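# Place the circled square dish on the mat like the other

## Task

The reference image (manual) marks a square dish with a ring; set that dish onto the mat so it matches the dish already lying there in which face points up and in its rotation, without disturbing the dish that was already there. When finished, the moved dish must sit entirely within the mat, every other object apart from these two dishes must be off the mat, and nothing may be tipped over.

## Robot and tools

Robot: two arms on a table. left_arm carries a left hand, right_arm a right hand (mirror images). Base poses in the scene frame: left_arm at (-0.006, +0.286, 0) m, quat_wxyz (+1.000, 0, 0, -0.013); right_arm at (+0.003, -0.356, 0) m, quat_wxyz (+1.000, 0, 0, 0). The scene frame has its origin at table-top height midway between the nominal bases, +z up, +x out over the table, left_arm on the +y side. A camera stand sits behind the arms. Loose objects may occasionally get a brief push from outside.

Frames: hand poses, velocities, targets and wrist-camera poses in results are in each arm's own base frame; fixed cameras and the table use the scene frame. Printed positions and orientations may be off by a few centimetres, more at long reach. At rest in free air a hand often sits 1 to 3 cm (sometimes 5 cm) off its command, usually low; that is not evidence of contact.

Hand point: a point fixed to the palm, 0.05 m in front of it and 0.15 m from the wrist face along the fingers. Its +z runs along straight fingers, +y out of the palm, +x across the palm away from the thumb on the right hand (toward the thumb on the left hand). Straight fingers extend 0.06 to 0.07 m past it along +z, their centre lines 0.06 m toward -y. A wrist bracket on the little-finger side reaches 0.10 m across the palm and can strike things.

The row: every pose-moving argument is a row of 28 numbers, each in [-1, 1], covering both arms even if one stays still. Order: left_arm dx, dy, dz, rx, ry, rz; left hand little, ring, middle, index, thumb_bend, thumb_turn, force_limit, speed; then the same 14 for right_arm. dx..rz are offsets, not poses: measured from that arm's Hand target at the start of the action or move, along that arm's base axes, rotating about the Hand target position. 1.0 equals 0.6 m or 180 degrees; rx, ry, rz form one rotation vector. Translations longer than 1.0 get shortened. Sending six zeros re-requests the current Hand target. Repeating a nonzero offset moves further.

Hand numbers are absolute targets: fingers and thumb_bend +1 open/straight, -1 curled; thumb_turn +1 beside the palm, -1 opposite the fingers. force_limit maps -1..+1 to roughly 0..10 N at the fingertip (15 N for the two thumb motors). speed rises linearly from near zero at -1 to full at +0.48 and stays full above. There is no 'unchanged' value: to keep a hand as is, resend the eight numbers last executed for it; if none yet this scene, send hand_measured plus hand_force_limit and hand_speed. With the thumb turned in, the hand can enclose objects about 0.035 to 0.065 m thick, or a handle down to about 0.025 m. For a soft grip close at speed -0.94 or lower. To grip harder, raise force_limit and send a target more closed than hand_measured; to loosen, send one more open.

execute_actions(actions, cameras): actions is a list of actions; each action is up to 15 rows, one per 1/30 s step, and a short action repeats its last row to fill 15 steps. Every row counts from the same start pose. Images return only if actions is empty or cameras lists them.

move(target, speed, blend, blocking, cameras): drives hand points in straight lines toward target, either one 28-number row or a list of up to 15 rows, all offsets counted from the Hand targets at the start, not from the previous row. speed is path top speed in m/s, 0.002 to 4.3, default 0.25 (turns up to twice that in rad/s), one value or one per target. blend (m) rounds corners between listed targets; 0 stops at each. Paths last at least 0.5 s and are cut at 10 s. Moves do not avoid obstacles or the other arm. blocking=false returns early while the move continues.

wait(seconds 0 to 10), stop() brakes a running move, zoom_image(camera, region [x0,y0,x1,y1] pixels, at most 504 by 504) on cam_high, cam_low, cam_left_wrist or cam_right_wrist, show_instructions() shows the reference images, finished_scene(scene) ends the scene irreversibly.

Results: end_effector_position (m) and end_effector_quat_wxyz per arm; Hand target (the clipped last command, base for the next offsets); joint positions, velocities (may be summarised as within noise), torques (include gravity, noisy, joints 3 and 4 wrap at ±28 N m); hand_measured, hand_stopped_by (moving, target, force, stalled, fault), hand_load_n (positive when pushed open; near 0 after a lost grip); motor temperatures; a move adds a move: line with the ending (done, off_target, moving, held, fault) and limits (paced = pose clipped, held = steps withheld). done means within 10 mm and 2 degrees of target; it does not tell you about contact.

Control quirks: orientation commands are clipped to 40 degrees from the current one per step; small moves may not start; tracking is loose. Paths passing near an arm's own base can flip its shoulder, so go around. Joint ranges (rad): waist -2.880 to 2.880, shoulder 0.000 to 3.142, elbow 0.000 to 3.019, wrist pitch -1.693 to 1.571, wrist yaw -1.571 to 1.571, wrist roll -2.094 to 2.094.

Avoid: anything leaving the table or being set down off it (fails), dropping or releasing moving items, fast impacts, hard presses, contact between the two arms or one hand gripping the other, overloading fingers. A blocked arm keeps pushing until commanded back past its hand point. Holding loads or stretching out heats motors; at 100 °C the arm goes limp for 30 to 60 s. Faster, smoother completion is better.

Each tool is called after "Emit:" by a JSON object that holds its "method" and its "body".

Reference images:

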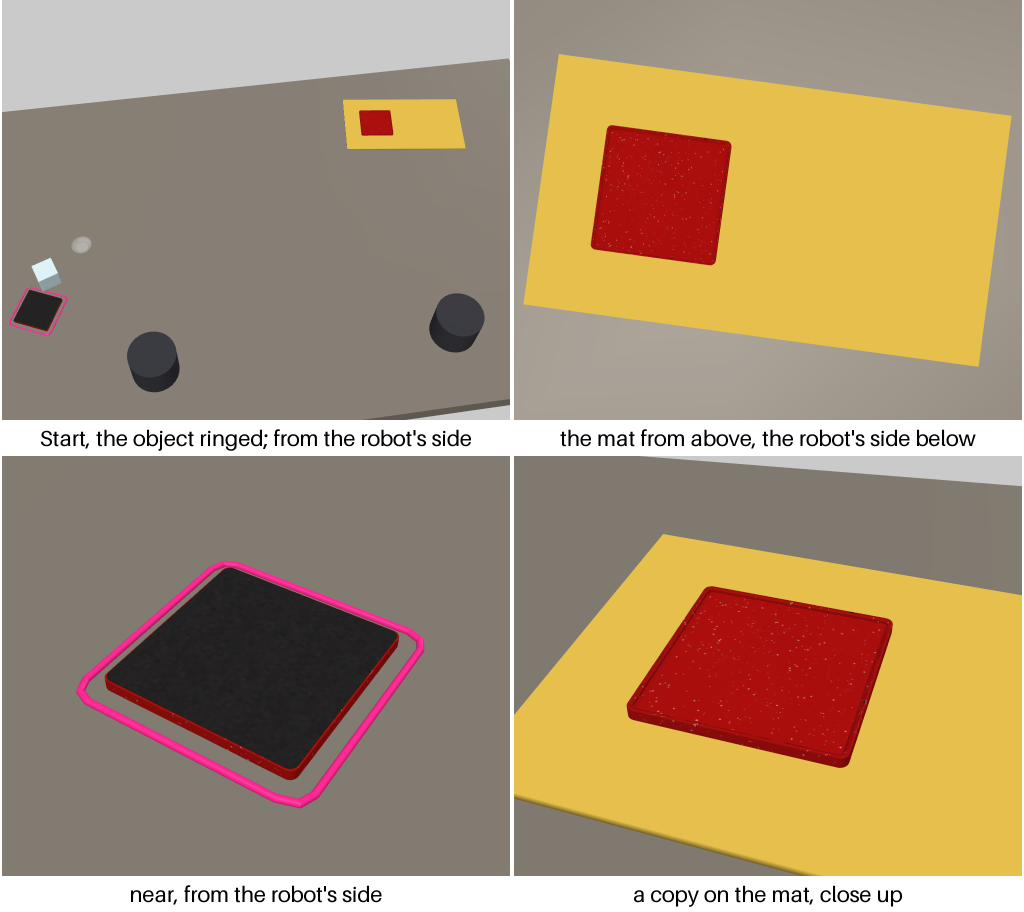

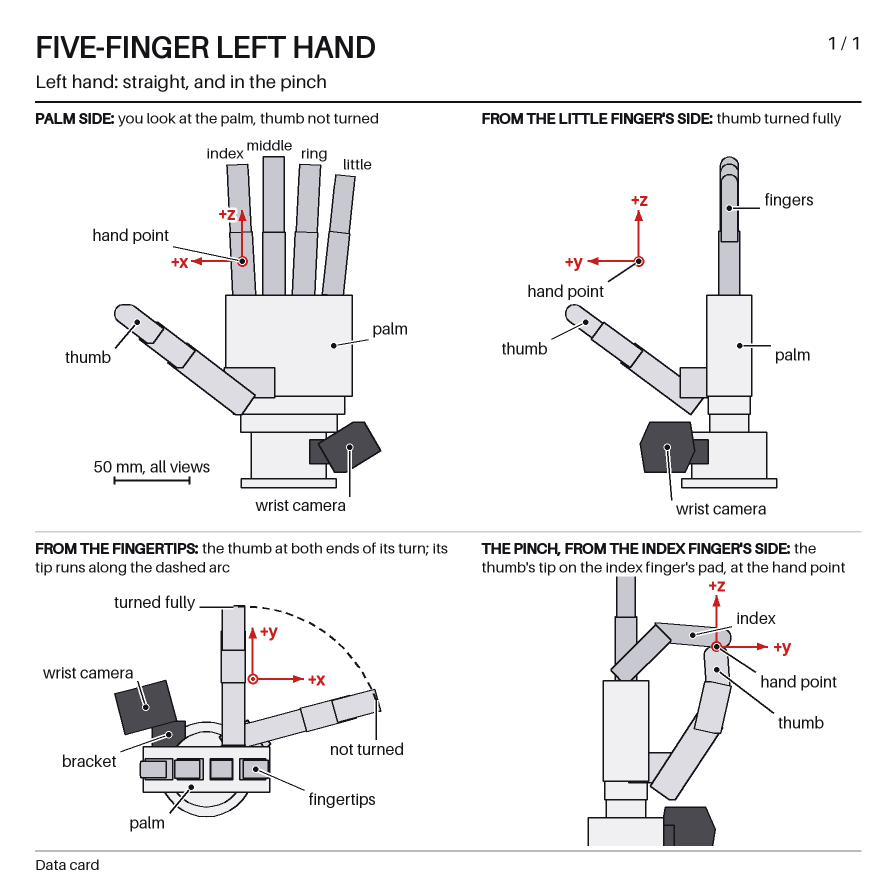

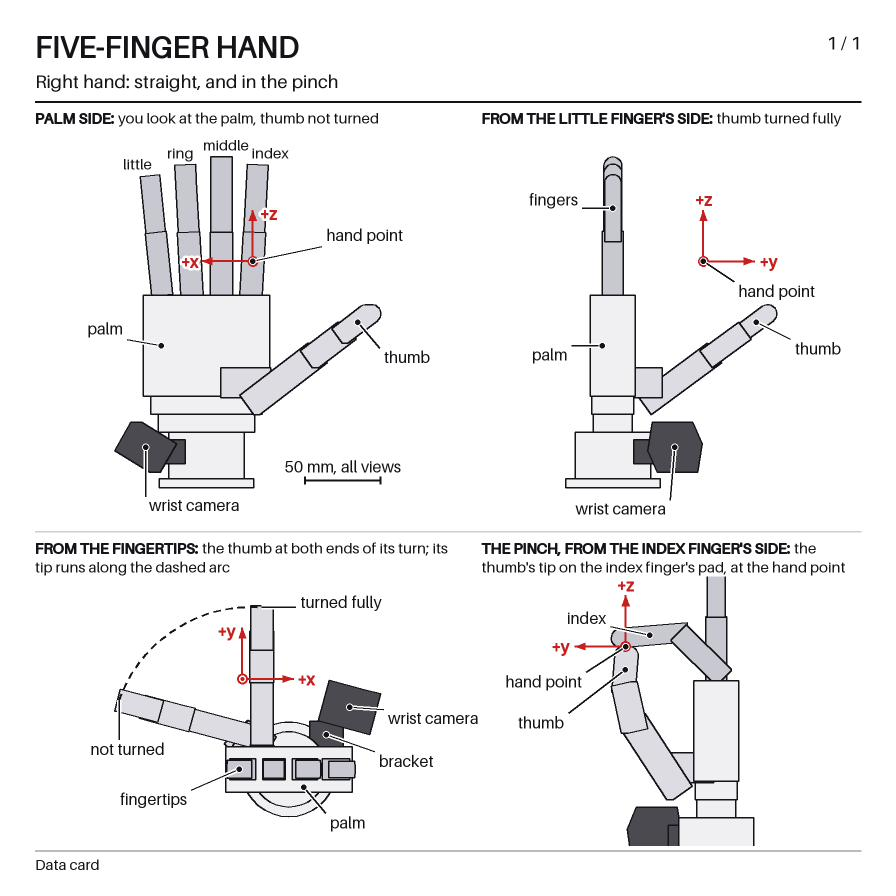

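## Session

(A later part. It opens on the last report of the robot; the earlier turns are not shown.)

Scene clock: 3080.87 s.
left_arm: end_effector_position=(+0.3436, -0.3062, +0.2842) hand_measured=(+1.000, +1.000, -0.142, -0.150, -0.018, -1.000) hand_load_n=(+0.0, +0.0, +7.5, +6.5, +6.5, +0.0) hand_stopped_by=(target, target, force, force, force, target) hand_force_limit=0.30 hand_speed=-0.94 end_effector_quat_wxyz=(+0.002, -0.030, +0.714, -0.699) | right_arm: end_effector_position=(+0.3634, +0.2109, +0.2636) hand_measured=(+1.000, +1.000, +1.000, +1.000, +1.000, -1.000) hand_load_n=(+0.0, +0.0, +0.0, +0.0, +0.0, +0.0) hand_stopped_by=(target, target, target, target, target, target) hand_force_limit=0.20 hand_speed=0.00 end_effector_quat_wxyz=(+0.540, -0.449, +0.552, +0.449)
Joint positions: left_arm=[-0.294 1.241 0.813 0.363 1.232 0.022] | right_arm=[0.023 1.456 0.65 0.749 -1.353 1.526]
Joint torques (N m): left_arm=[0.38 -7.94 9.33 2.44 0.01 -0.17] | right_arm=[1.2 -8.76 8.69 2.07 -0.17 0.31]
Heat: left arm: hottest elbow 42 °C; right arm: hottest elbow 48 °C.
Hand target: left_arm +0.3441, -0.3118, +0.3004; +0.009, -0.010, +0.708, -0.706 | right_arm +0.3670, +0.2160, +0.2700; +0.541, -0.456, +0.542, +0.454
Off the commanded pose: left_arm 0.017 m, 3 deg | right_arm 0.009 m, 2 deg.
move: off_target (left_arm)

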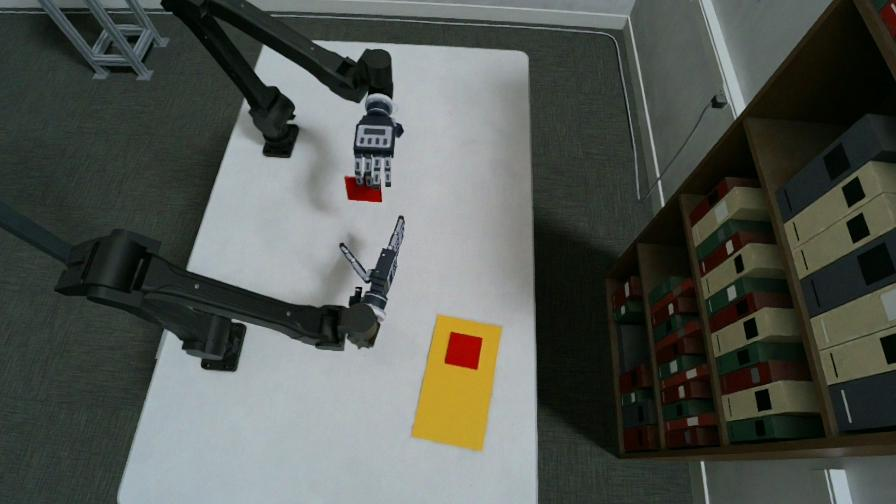

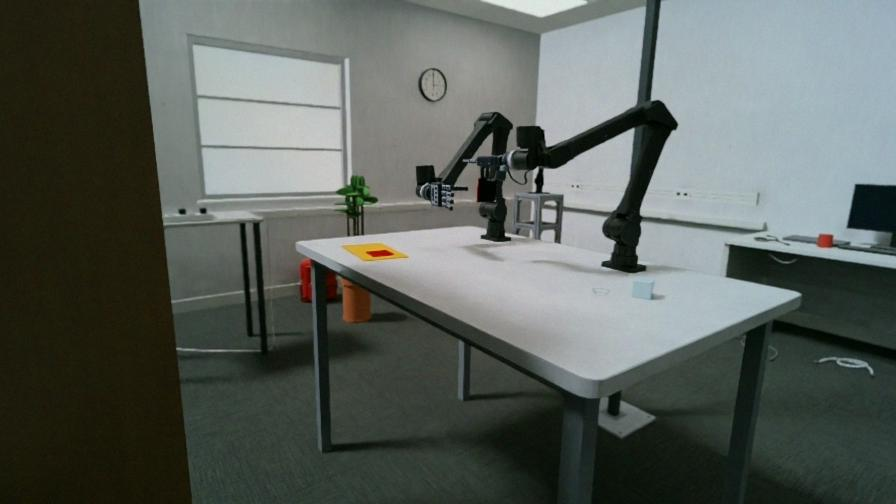

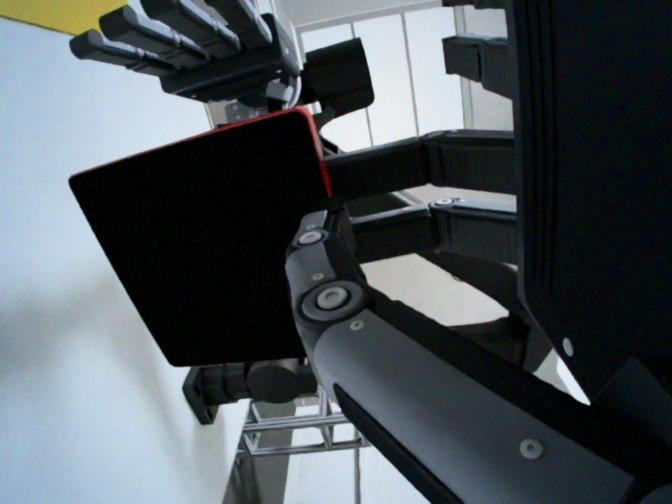

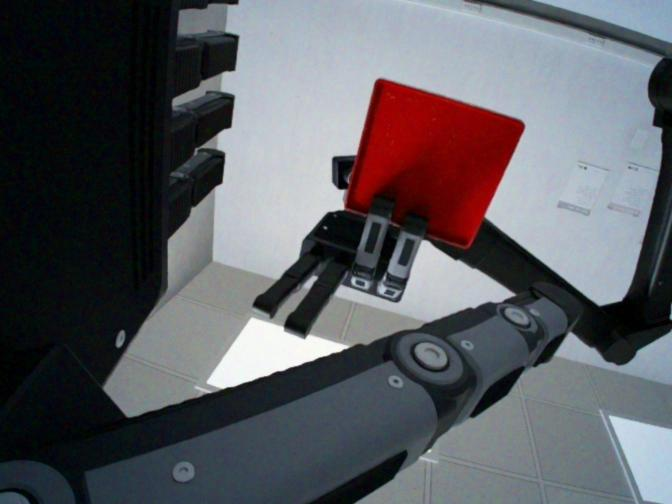

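Emit:
{"method": "move", "body": {"target": [0,0,0,0,0,0,1,1,-0.45,-0.45,-0.3,-1,0.3,-0.94,-0.0123,0.1002,-0.025,-0.015,0,0.0556,1,1,1,1,1,-1,0.2,0], "speed": 0.08, "cameras": ["cam_left_wrist", "cam_right_wrist", "cam_high"]}}

Scene clock: 3159.00 s.
left_arm: end_effector_position=(+0.3436, -0.3062, +0.2842) hand_measured=(+1.000, +1.000, -0.142, -0.150, -0.018, -1.000) hand_load_n=(+0.0, +0.0, +7.5, +6.5, +6.5, +0.5) hand_stopped_by=(target, target, force, force, force, target) hand_force_limit=0.30 hand_speed=-0.94 end_effector_quat_wxyz=(+0.002, -0.030, +0.714, -0.699) | right_arm: end_effector_position=(+0.3509, +0.2706, +0.2423) hand_measured=(+1.000, +1.000, +1.000, +1.000, +1.000, -1.000) hand_load_n=(+0.0, +0.0, +0.0, +0.0, +0.0, -0.5) hand_stopped_by=(target, target, target, target, target, target) hand_force_limit=0.20 hand_speed=0.00 end_effector_quat_wxyz=(+0.480, -0.498, +0.528, +0.493)
Joint positions: left_arm=[-0.294 1.241 0.813 0.363 1.232 0.022] | right_arm=[0.181 1.53 0.735 0.531 -1.366 1.353]
Joint torques (N m): left_arm=[0.44 -7.94 9.33 2.44 0.01 -0.17] | right_arm=[1.14 -10.64 10.71 1.02 -0.33 -0.01]
Heat: left arm: hottest elbow 42 °C; right arm: hottest elbow 44 °C.
Hand target: left_arm +0.3441, -0.3118, +0.3004; +0.009, -0.010, +0.708, -0.706 | right_arm +0.3596, +0.2762, +0.2550; +0.489, -0.514, +0.510, +0.486
Off the commanded pose: left_arm 0.017 m, 3 deg | right_arm 0.016 m, 3 deg.
move: off_target (left_arm, right_arm)
Images, in order (width x height): cam_high 896x504, cam_left_wrist 672x504, cam_right_wrist 672x504.

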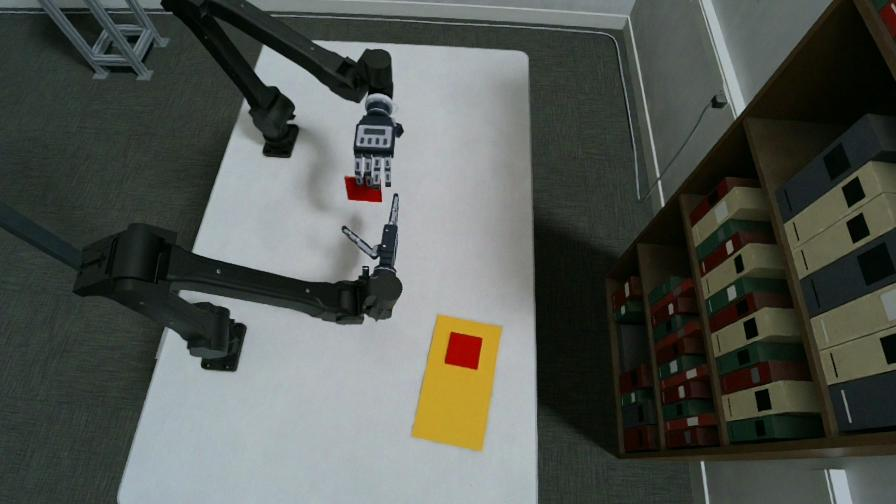

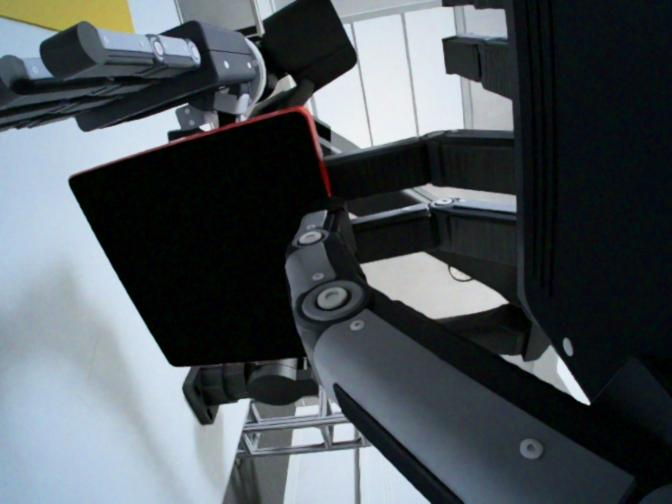

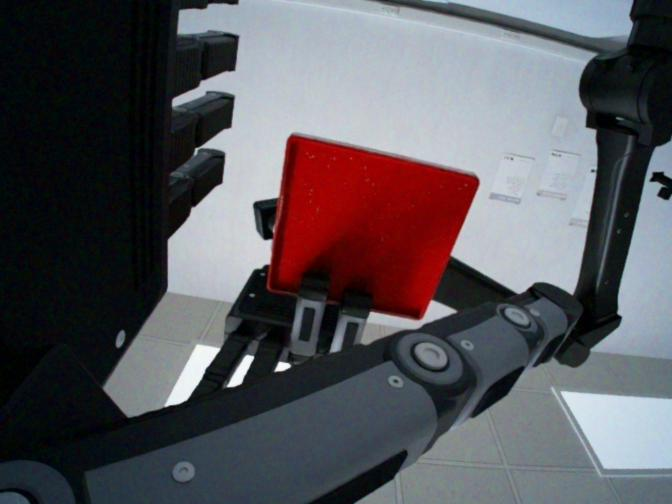

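Emit:
{"method": "move", "body": {"target": [0,0,0,0,0,0,1,1,-0.45,-0.45,-0.3,-1,0.3,-0.94,0.02,0.0683,0.0117,-0.0167,0,0,1,1,1,1,1,-1,0.2,0], "speed": 0.05, "cameras": ["cam_left_wrist", "cam_right_wrist", "cam_high"]}}

Scene clock: 3202.07 s.
left_arm: end_effector_position=(+0.3436, -0.3062, +0.2842) hand_measured=(+1.000, +1.000, -0.142, -0.150, -0.018, -1.000) hand_load_n=(+0.0, +0.0, +7.5, +6.0, +6.5, +0.0) hand_stopped_by=(target, target, force, force, force, target) hand_force_limit=0.30 hand_speed=-0.94 end_effector_quat_wxyz=(+0.002, -0.030, +0.714, -0.699) | right_arm: end_effector_position=(+0.3627, +0.3088, +0.2480) hand_measured=(+1.000, +1.000, +1.000, +1.000, +1.000, -1.000) hand_load_n=(+0.0, +0.0, +0.0, +0.0, +0.0, -0.5) hand_stopped_by=(target, target, target, target, target, target) hand_force_limit=0.20 hand_speed=0.00 end_effector_quat_wxyz=(-0.464, +0.513, -0.540, -0.479)
Joint positions: left_arm=[-0.294 1.241 0.813 0.363 1.232 0.022] | right_arm=[0.261 1.53 0.827 0.311 -1.279 1.236]
Joint torques (N m): left_arm=[0.38 -7.94 9.33 2.44 0.01 -0.17] | right_arm=[1.08 -11.16 11.58 1.05 -0.19 -0.02]
Heat: left arm: hottest elbow 42 °C; right arm: hottest elbow 45 °C.
Hand target: left_arm +0.3441, -0.3118, +0.3004; +0.009, -0.010, +0.708, -0.706 | right_arm +0.3716, +0.3171, +0.2620; -0.475, +0.527, -0.523, -0.473
Off the commanded pose: left_arm 0.017 m, 3 deg | right_arm 0.019 m, 3 deg.
move: off_target (left_arm, right_arm)
Images, in order (width x height): cam_high 896x504, cam_left_wrist 672x504, cam_right_wrist 672x504.

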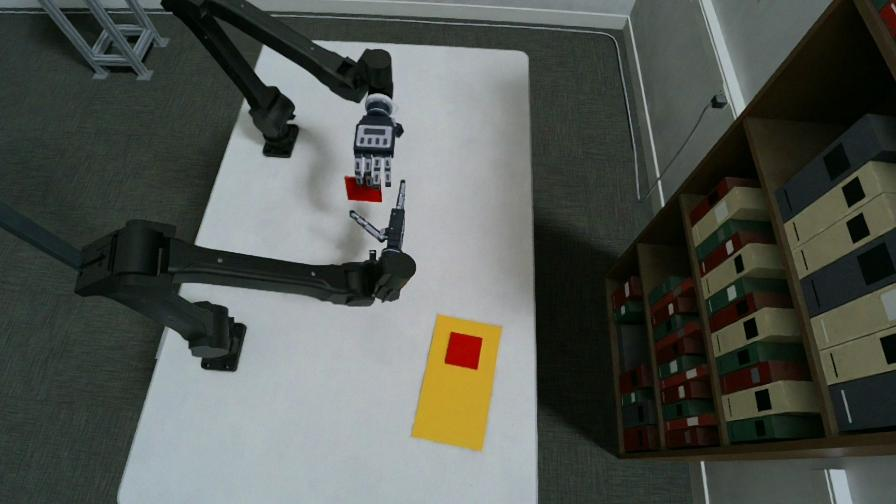

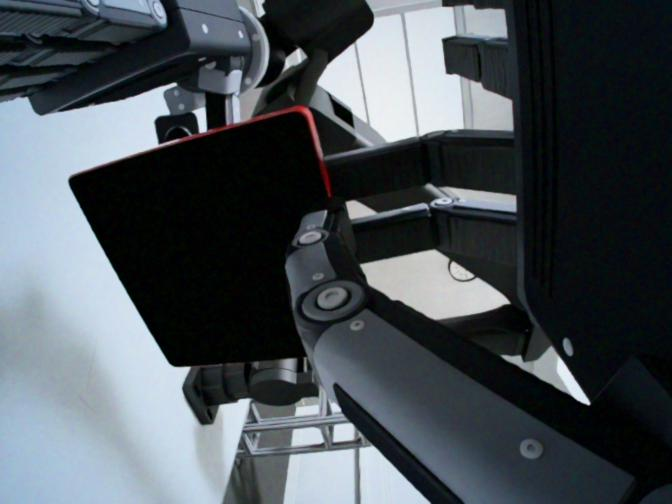

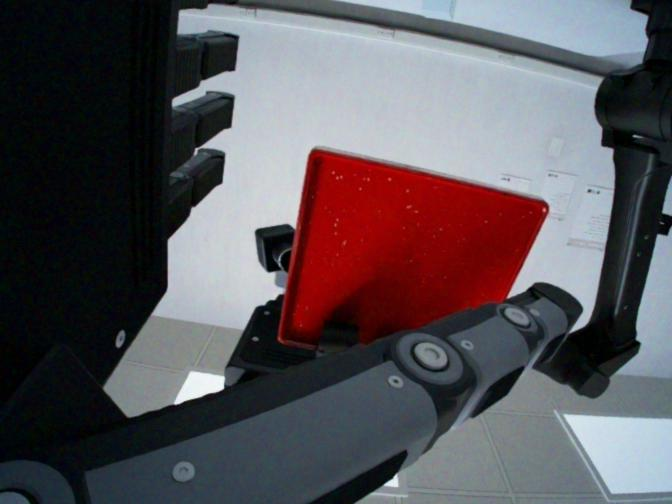

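Emit:
{"method": "zoom_image", "body": {"camera": "cam_right_wrist", "region": [230, 110, 600, 390]}}

Scaled by 1.362 from the camera's 672x504 image, which has a finer 960x720 frame.

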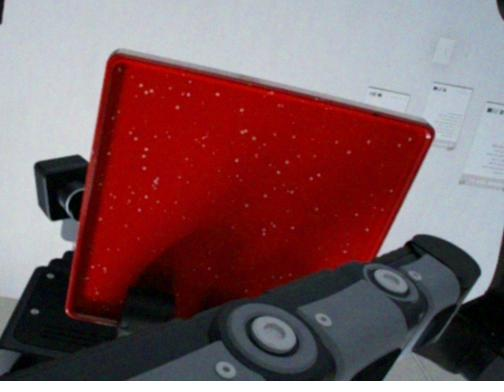

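Emit:
{"method": "zoom_image", "body": {"camera": "cam_high", "region": [320, 120, 460, 300]}}

Scaled by 2.800 from the camera's 896x504 image, which has a finer 1280x720 frame.

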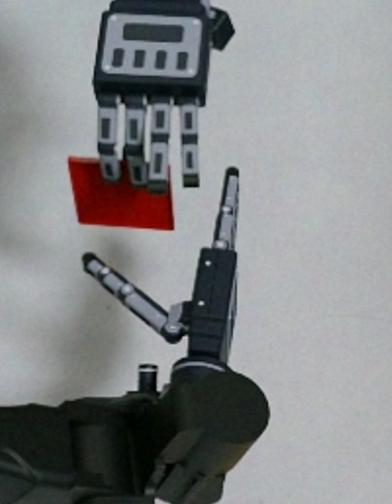

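Emit:
{"method": "wait", "body": {"seconds": 0.1, "cameras": ["cam_low", "cam_high"]}}

Emit:
{"method": "zoom_image", "body": {"camera": "cam_low", "region": [390, 100, 570, 240]}}

Scene clock: 3470.40 s.
left_arm: end_effector_position=(+0.3436, -0.3062, +0.2842) hand_measured=(+1.000, +1.000, -0.142, -0.150, -0.018, -1.000) hand_load_n=(+0.0, +0.0, +7.5, +6.5, +6.5, +0.0) hand_stopped_by=(target, target, force, force, force, target) hand_force_limit=0.30 hand_speed=-0.94 end_effector_quat_wxyz=(+0.002, -0.030, +0.714, -0.699) | right_arm: end_effector_position=(+0.3627, +0.3088, +0.2480) hand_measured=(+1.000, +1.000, +1.000, +1.000, +1.000, -1.000) hand_load_n=(+0.0, +0.0, +0.0, +0.0, +0.0, -0.5) hand_stopped_by=(target, target, target, target, target, target) hand_force_limit=0.20 hand_speed=0.00 end_effector_quat_wxyz=(-0.464, +0.513, -0.540, -0.479)
Joint positions: left_arm=[-0.294 1.241 0.813 0.363 1.232 0.022] | right_arm=[0.261 1.53 0.827 0.311 -1.279 1.236]
Joint torques (N m): left_arm=[0.38 -7.94 9.35 2.45 0.01 -0.17] | right_arm=[1.2 -11.11 11.56 1.07 -0.18 -0.01]
Heat: left arm: hottest elbow 41 °C; right arm: hottest elbow 50 °C.
Hand target: left_arm +0.3441, -0.3118, +0.3004; +0.009, -0.010, +0.708, -0.706 | right_arm +0.3716, +0.3171, +0.2620; -0.475, +0.527, -0.523, -0.473
Off the commanded pose: left_arm 0.017 m, 3 deg | right_arm 0.019 m, 3 deg.
wait: 0.10 s; at rest from the start
Images, in order (width x height): cam_high 896x504, cam_low 896x504.

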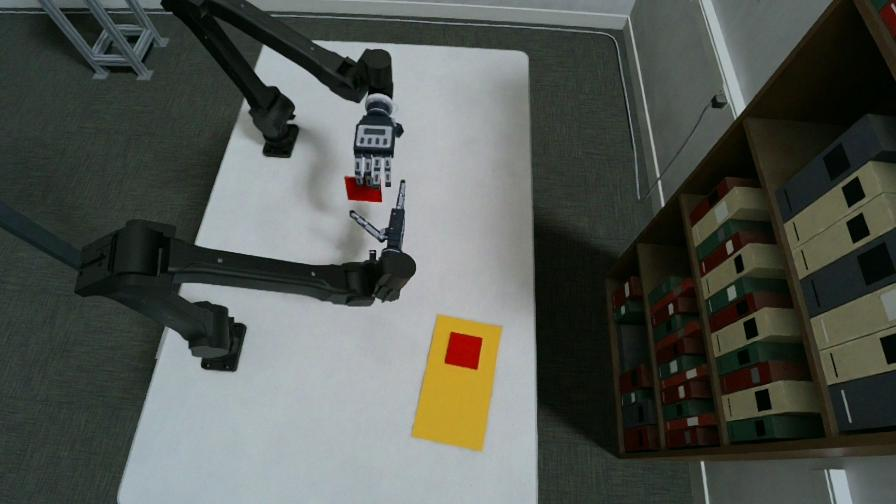

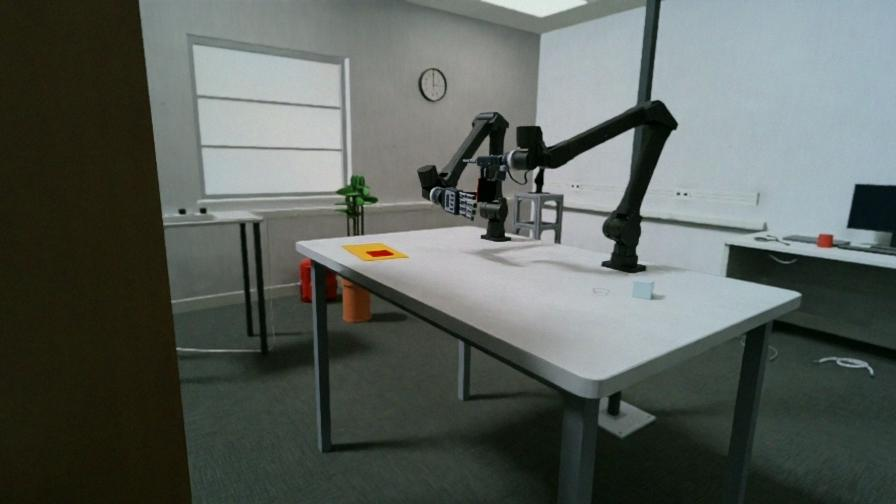

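Scaled by 2.800 from the camera's 896x504 image, which has a finer 1280x720 frame.

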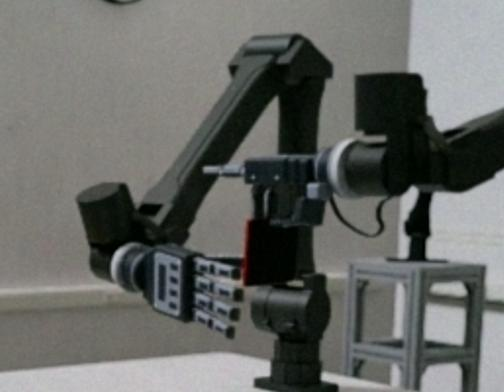

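Emit:
{"method": "move", "body": {"target": [0,0,0,0,0,0,1,1,-0.45,-0.45,-0.3,-1,0.3,-0.94,0,0,0,0,0,0,1,1,1,1,0.0,-1,-0.8,-0.85], "speed": 0.05, "cameras": ["cam_right_wrist"]}}

Scene clock: 3549.30 s.
left_arm: end_effector_position=(+0.3436, -0.3062, +0.2842) hand_measured=(+1.000, +1.000, -0.142, -0.150, -0.018, -1.000) hand_load_n=(+0.0, +0.0, +7.5, +6.0, +6.5, +0.5) hand_stopped_by=(target, target, force, force, force, target) hand_force_limit=0.30 hand_speed=-0.94 end_effector_quat_wxyz=(+0.002, -0.030, +0.714, -0.699) | right_arm: end_effector_position=(+0.3625, +0.3088, +0.2475) hand_measured=(+1.000, +1.000, +1.000, +1.000, +0.000, -1.000) hand_load_n=(+0.0, +0.0, +0.0, +0.0, +0.0, -0.5) hand_stopped_by=(target, target, target, target, target, target) hand_force_limit=-0.80 hand_speed=-0.85 end_effector_quat_wxyz=(-0.463, +0.513, -0.541, -0.479)
Joint positions: left_arm=[-0.294 1.241 0.813 0.363 1.232 0.022] | right_arm=[0.261 1.53 0.827 0.307 -1.279 1.233]
Joint torques (N m): left_arm=[0.38 -7.94 9.32 2.45 0.02 -0.17] | right_arm=[1.08 -11.16 11.64 1.06 -0.19 -0.01]
Heat: left arm: hottest elbow 41 °C; right arm: hottest elbow 51 °C.
Hand target: left_arm +0.3441, -0.3118, +0.3004; +0.009, -0.010, +0.708, -0.706 | right_arm +0.3716, +0.3171, +0.2620; -0.475, +0.527, -0.523, -0.473
Off the commanded pose: left_arm 0.017 m, 3 deg | right_arm 0.019 m, 3 deg.
move: off_target (left_arm, right_arm)
Images, in order (width x height): cam_right_wrist 672x504.

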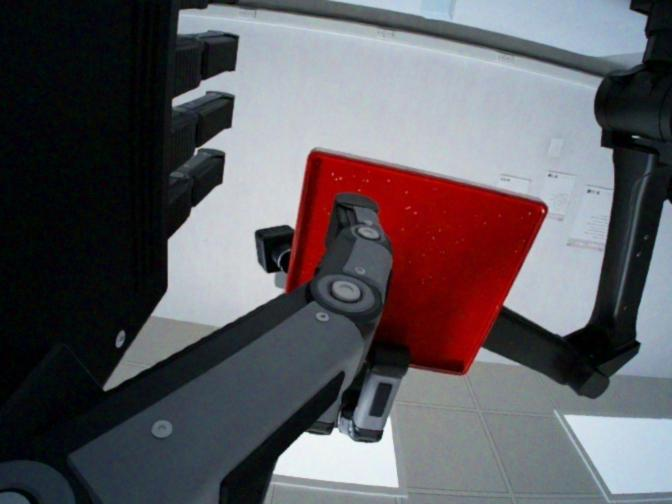

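Emit:
{"method": "wait", "body": {"seconds": 0.05, "cameras": ["cam_low", "cam_high"]}}

Emit:
{"method": "zoom_image", "body": {"camera": "cam_low", "region": [445, 150, 535, 230]}}

Emit:
{"method": "zoom_image", "body": {"camera": "cam_high", "region": [330, 130, 430, 220]}}

Scene clock: 3586.33 s.
left_arm: end_effector_position=(+0.3436, -0.3062, +0.2842) hand_measured=(+1.000, +1.000, -0.142, -0.150, -0.018, -1.000) hand_load_n=(+0.0, +0.0, +7.5, +6.0, +6.5, +0.5) hand_stopped_by=(target, target, force, force, force, target) hand_force_limit=0.30 hand_speed=-0.94 end_effector_quat_wxyz=(+0.002, -0.030, +0.714, -0.699) | right_arm: end_effector_position=(+0.3625, +0.3088, +0.2475) hand_measured=(+1.000, +1.000, +1.000, +1.000, +0.000, -1.000) hand_load_n=(+0.0, +0.0, +0.0, +0.0, +0.0, +0.0) hand_stopped_by=(target, target, target, target, target, target) hand_force_limit=-0.80 hand_speed=-0.85 end_effector_quat_wxyz=(-0.463, +0.513, -0.541, -0.479)
Joint positions: left_arm=[-0.294 1.241 0.813 0.363 1.232 0.022] | right_arm=[0.261 1.53 0.827 0.307 -1.279 1.233]
Joint torques (N m): left_arm=[0.44 -8 9.35 2.43 0.02 -0.17] | right_arm=[1.03 -11.05 11.66 1.05 -0.19 -0.02]
Heat: left arm: hottest elbow 41 °C; right arm: hottest elbow 51 °C.
Hand target: left_arm +0.3441, -0.3118, +0.3004; +0.009, -0.010, +0.708, -0.706 | right_arm +0.3716, +0.3171, +0.2620; -0.475, +0.527, -0.523, -0.473
Off the commanded pose: left_arm 0.017 m, 3 deg | right_arm 0.019 m, 3 deg.
wait: 0.07 s; at rest from the start
Images, in order (width x height): cam_high 896x504, cam_low 896x504.

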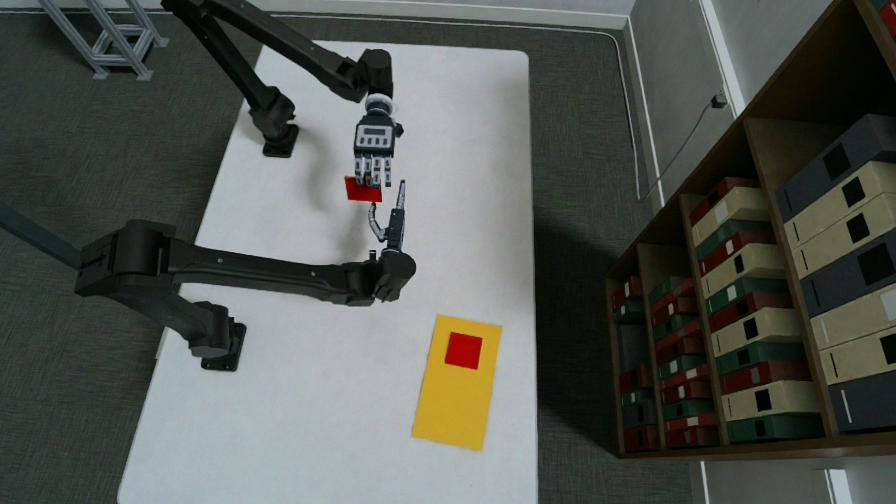

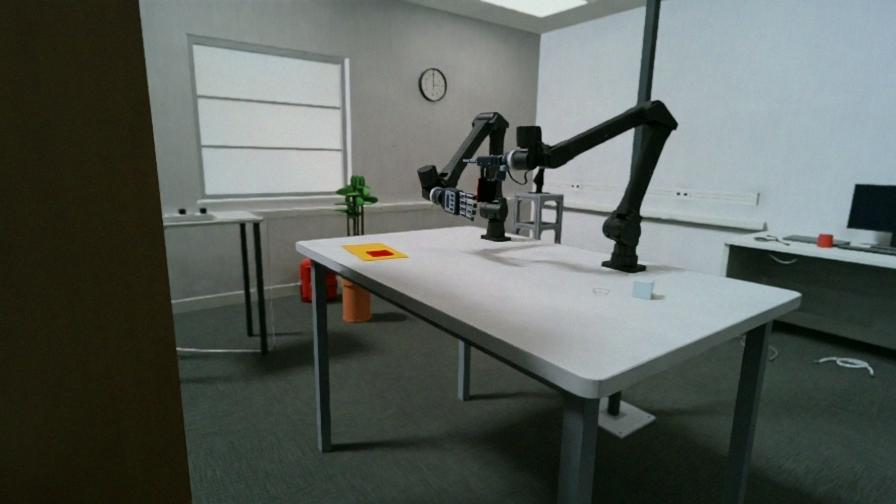

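Scaled by 5.600 from the camera's 896x504 image, which has a finer 1280x720 frame.

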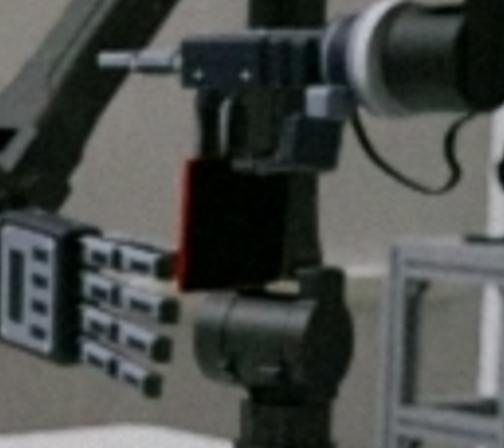

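Scaled by 5.040 from the camera's 896x504 image, which has a finer 1280x720 frame.

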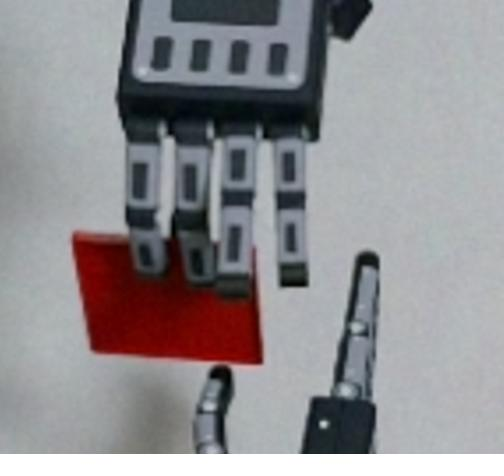

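Emit:
{"method": "move", "body": {"target": [0,0,0,0,0,0,1,1,-0.45,-0.45,-0.3,-1,0.3,-0.94,0.005,0.0125,0.005,0,0,0,1,1,1,1,0.0,-1,-0.8,-0.85], "speed": 0.02, "cameras": ["cam_right_wrist", "cam_high", "cam_left_wrist"]}}

Emit:
{"method": "zoom_image", "body": {"camera": "cam_high", "region": [330, 130, 430, 220]}}

Scene clock: 3686.37 s.
left_arm: end_effector_position=(+0.3436, -0.3062, +0.2842) hand_measured=(+1.000, +1.000, -0.142, -0.150, -0.018, -1.000) hand_load_n=(+0.0, +0.0, +7.5, +6.5, +6.5, +0.5) hand_stopped_by=(target, target, force, force, force, target) hand_force_limit=0.30 hand_speed=-0.94 end_effector_quat_wxyz=(+0.002, -0.030, +0.714, -0.699) | right_arm: end_effector_position=(+0.3647, +0.3150, +0.2521) hand_measured=(+1.000, +1.000, +1.000, +1.000, +0.000, -1.000) hand_load_n=(+0.0, +0.0, +0.0, +0.0, +0.0, +0.0) hand_stopped_by=(target, target, target, target, target, target) hand_force_limit=-0.80 hand_speed=-0.85 end_effector_quat_wxyz=(-0.467, +0.517, -0.537, -0.475)
Joint positions: left_arm=[-0.294 1.241 0.813 0.363 1.232 0.022] | right_arm=[0.273 1.53 0.842 0.307 -1.267 1.233]
Joint torques (N m): left_arm=[0.38 -8 9.33 2.45 0.01 -0.18] | right_arm=[1.32 -10.58 11.71 1.26 -0.17 0.12]
Heat: left arm: hottest elbow 41 °C; right arm: hottest elbow 51 °C.
Hand target: left_arm +0.3441, -0.3118, +0.3004; +0.009, -0.010, +0.708, -0.706 | right_arm +0.3746, +0.3246, +0.2650; -0.475, +0.527, -0.523, -0.473
Off the commanded pose: left_arm 0.017 m, 3 deg | right_arm 0.019 m, 2 deg.
move: off_target (left_arm, right_arm)
Images, in order (width x height): cam_high 896x504, cam_left_wrist 672x504, cam_right_wrist 672x504.

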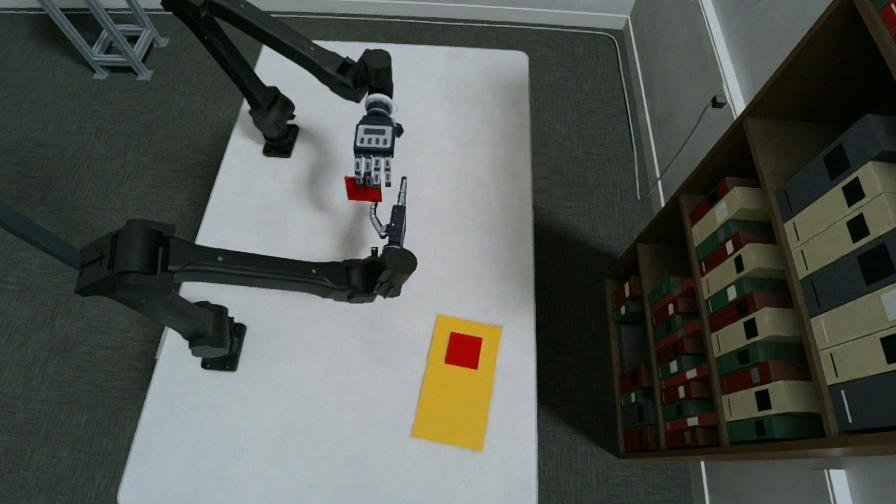

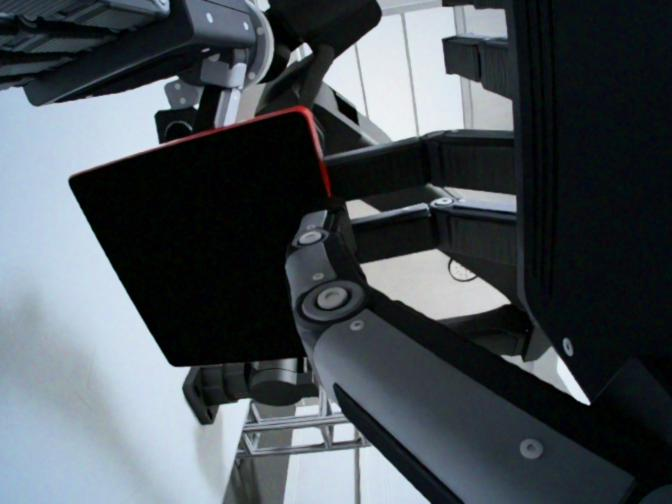

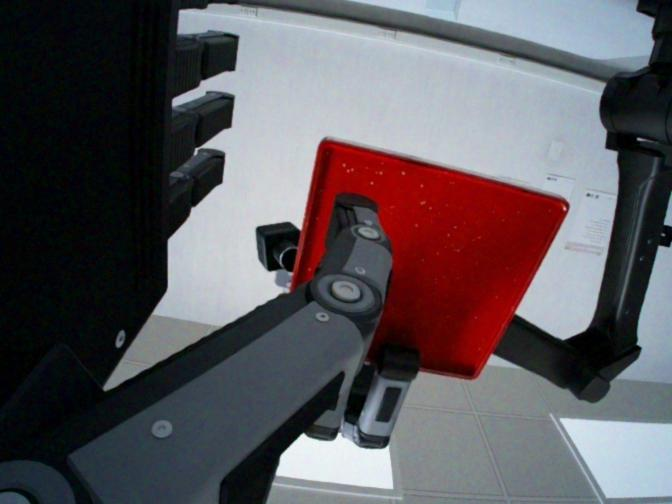

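Scaled by 5.040 from the camera's 896x504 image, which has a finer 1280x720 frame.

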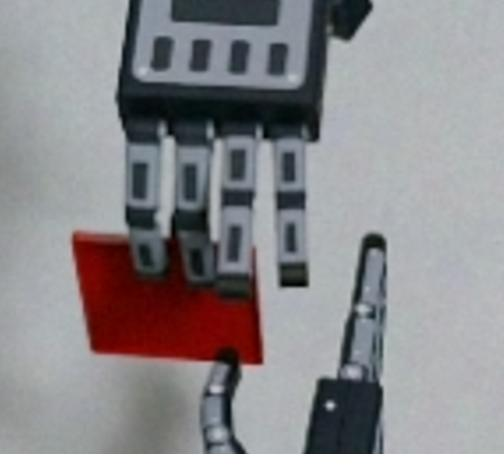

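Emit:
{"method": "move", "body": {"target": [0,0,0,0,0,0,1,1,-0.45,-0.45,-0.3,-1,0.3,-0.94,0,0.0075,0,0,0,0,1,1,1,1,0.0,-1,-0.8,-0.85], "speed": 0.02, "cameras": ["cam_right_wrist", "cam_high"]}}

Emit:
{"method": "zoom_image", "body": {"camera": "cam_high", "region": [330, 130, 430, 220]}}

Scene clock: 3709.43 s.
left_arm: end_effector_position=(+0.3436, -0.3062, +0.2842) hand_measured=(+1.000, +1.000, -0.142, -0.150, -0.018, -1.000) hand_load_n=(+0.0, +0.0, +7.5, +6.0, +6.5, +0.5) hand_stopped_by=(target, target, force, force, force, target) hand_force_limit=0.30 hand_speed=-0.94 end_effector_quat_wxyz=(+0.002, -0.030, +0.714, -0.699) | right_arm: end_effector_position=(+0.3639, +0.3190, +0.2501) hand_measured=(+1.000, +1.000, +1.000, +1.000, +0.000, -1.000) hand_load_n=(+0.0, +0.0, +0.0, +0.0, +0.0, -0.5) hand_stopped_by=(target, target, target, target, target, target) hand_force_limit=-0.80 hand_speed=-0.85 end_effector_quat_wxyz=(-0.465, +0.518, -0.538, -0.475)
Joint positions: left_arm=[-0.294 1.241 0.813 0.363 1.232 0.022] | right_arm=[0.282 1.533 0.842 0.307 -1.258 1.233]
Joint torques (N m): left_arm=[0.38 -8 9.33 2.44 0.01 -0.17] | right_arm=[1.32 -10.7 11.93 1.59 -0.17 0.21]
Heat: left arm: hottest elbow 41 °C; right arm: hottest elbow 49 °C.
Hand target: left_arm +0.3441, -0.3118, +0.3004; +0.009, -0.010, +0.708, -0.706 | right_arm +0.3746, +0.3291, +0.2650; -0.475, +0.527, -0.523, -0.473
Off the commanded pose: left_arm 0.017 m, 3 deg | right_arm 0.021 m, 2 deg.
move: off_target (left_arm, right_arm)
Images, in order (width x height): cam_high 896x504, cam_right_wrist 672x504.

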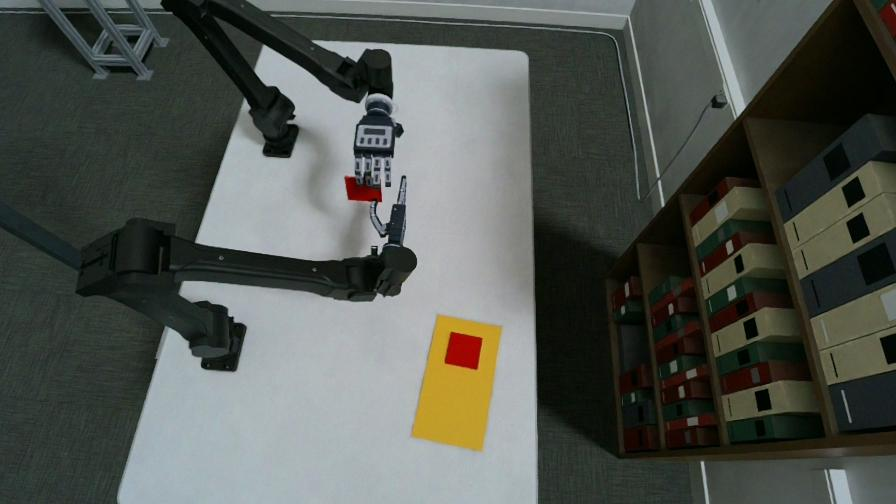

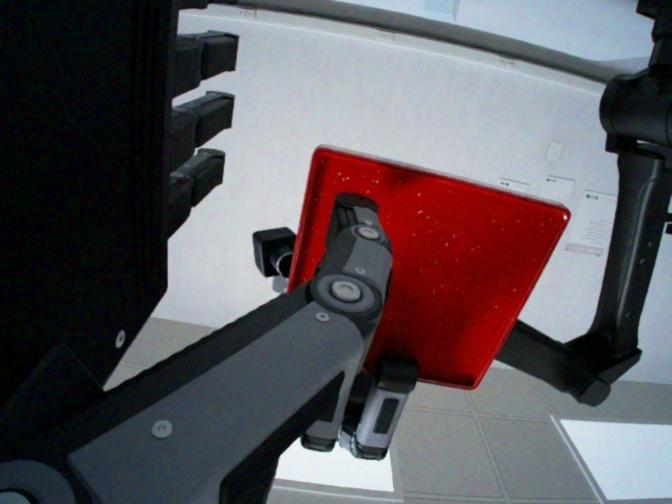

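Scaled by 5.040 from the camera's 896x504 image, which has a finer 1280x720 frame.

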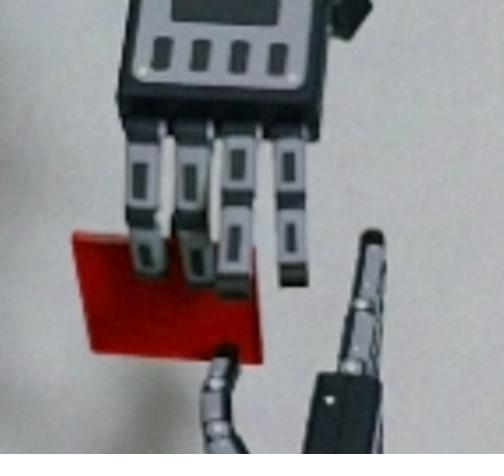

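Emit:
{"method": "move", "body": {"target": [0,0,0,0,0,0,1,1,-0.45,-0.45,-0.3,-1,0.3,-0.94,0,0.0075,0.004,0,0,0,1,1,1,1,0.0,-1,-0.8,-0.85], "speed": 0.02, "cameras": ["cam_right_wrist"]}}

Scene clock: 3715.90 s.
left_arm: end_effector_position=(+0.3436, -0.3062, +0.2842) hand_measured=(+1.000, +1.000, -0.142, -0.150, -0.018, -1.000) hand_load_n=(+0.0, -0.5, +7.5, +6.0, +6.5, +0.0) hand_stopped_by=(target, target, force, force, force, target) hand_force_limit=0.30 hand_speed=-0.94 end_effector_quat_wxyz=(+0.002, -0.030, +0.714, -0.699) | right_arm: end_effector_position=(+0.3645, +0.3234, +0.2522) hand_measured=(+1.000, +1.000, +1.000, +1.000, +0.000, -1.000) hand_load_n=(+0.0, +0.0, +0.0, +0.5, +0.5, +0.0) hand_stopped_by=(target, target, target, target, target, target) hand_force_limit=-0.80 hand_speed=-0.85 end_effector_quat_wxyz=(-0.467, +0.520, -0.536, -0.473)
Joint positions: left_arm=[-0.294 1.241 0.813 0.363 1.232 0.022] | right_arm=[0.292 1.533 0.85 0.307 -1.248 1.233]
Joint torques (N m): left_arm=[0.44 -8 9.33 2.44 0.01 -0.17] | right_arm=[1.26 -10.87 11.81 1.69 -0.17 0.29]
Heat: left arm: hottest elbow 41 °C; right arm: hottest elbow 49 °C.
Hand target: left_arm +0.3441, -0.3118, +0.3004; +0.009, -0.010, +0.708, -0.706 | right_arm +0.3746, +0.3336, +0.2674; -0.475, +0.527, -0.523, -0.473
Off the commanded pose: left_arm 0.017 m, 3 deg | right_arm 0.021 m, 2 deg.
move: off_target (left_arm, right_arm)
Images, in order (width x height): cam_right_wrist 672x504.

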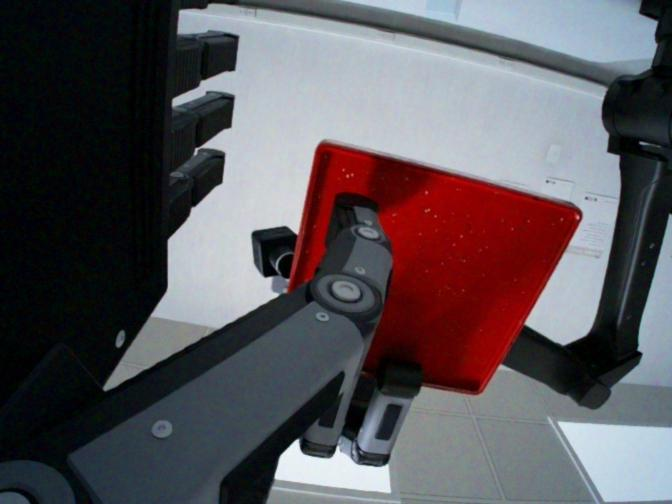

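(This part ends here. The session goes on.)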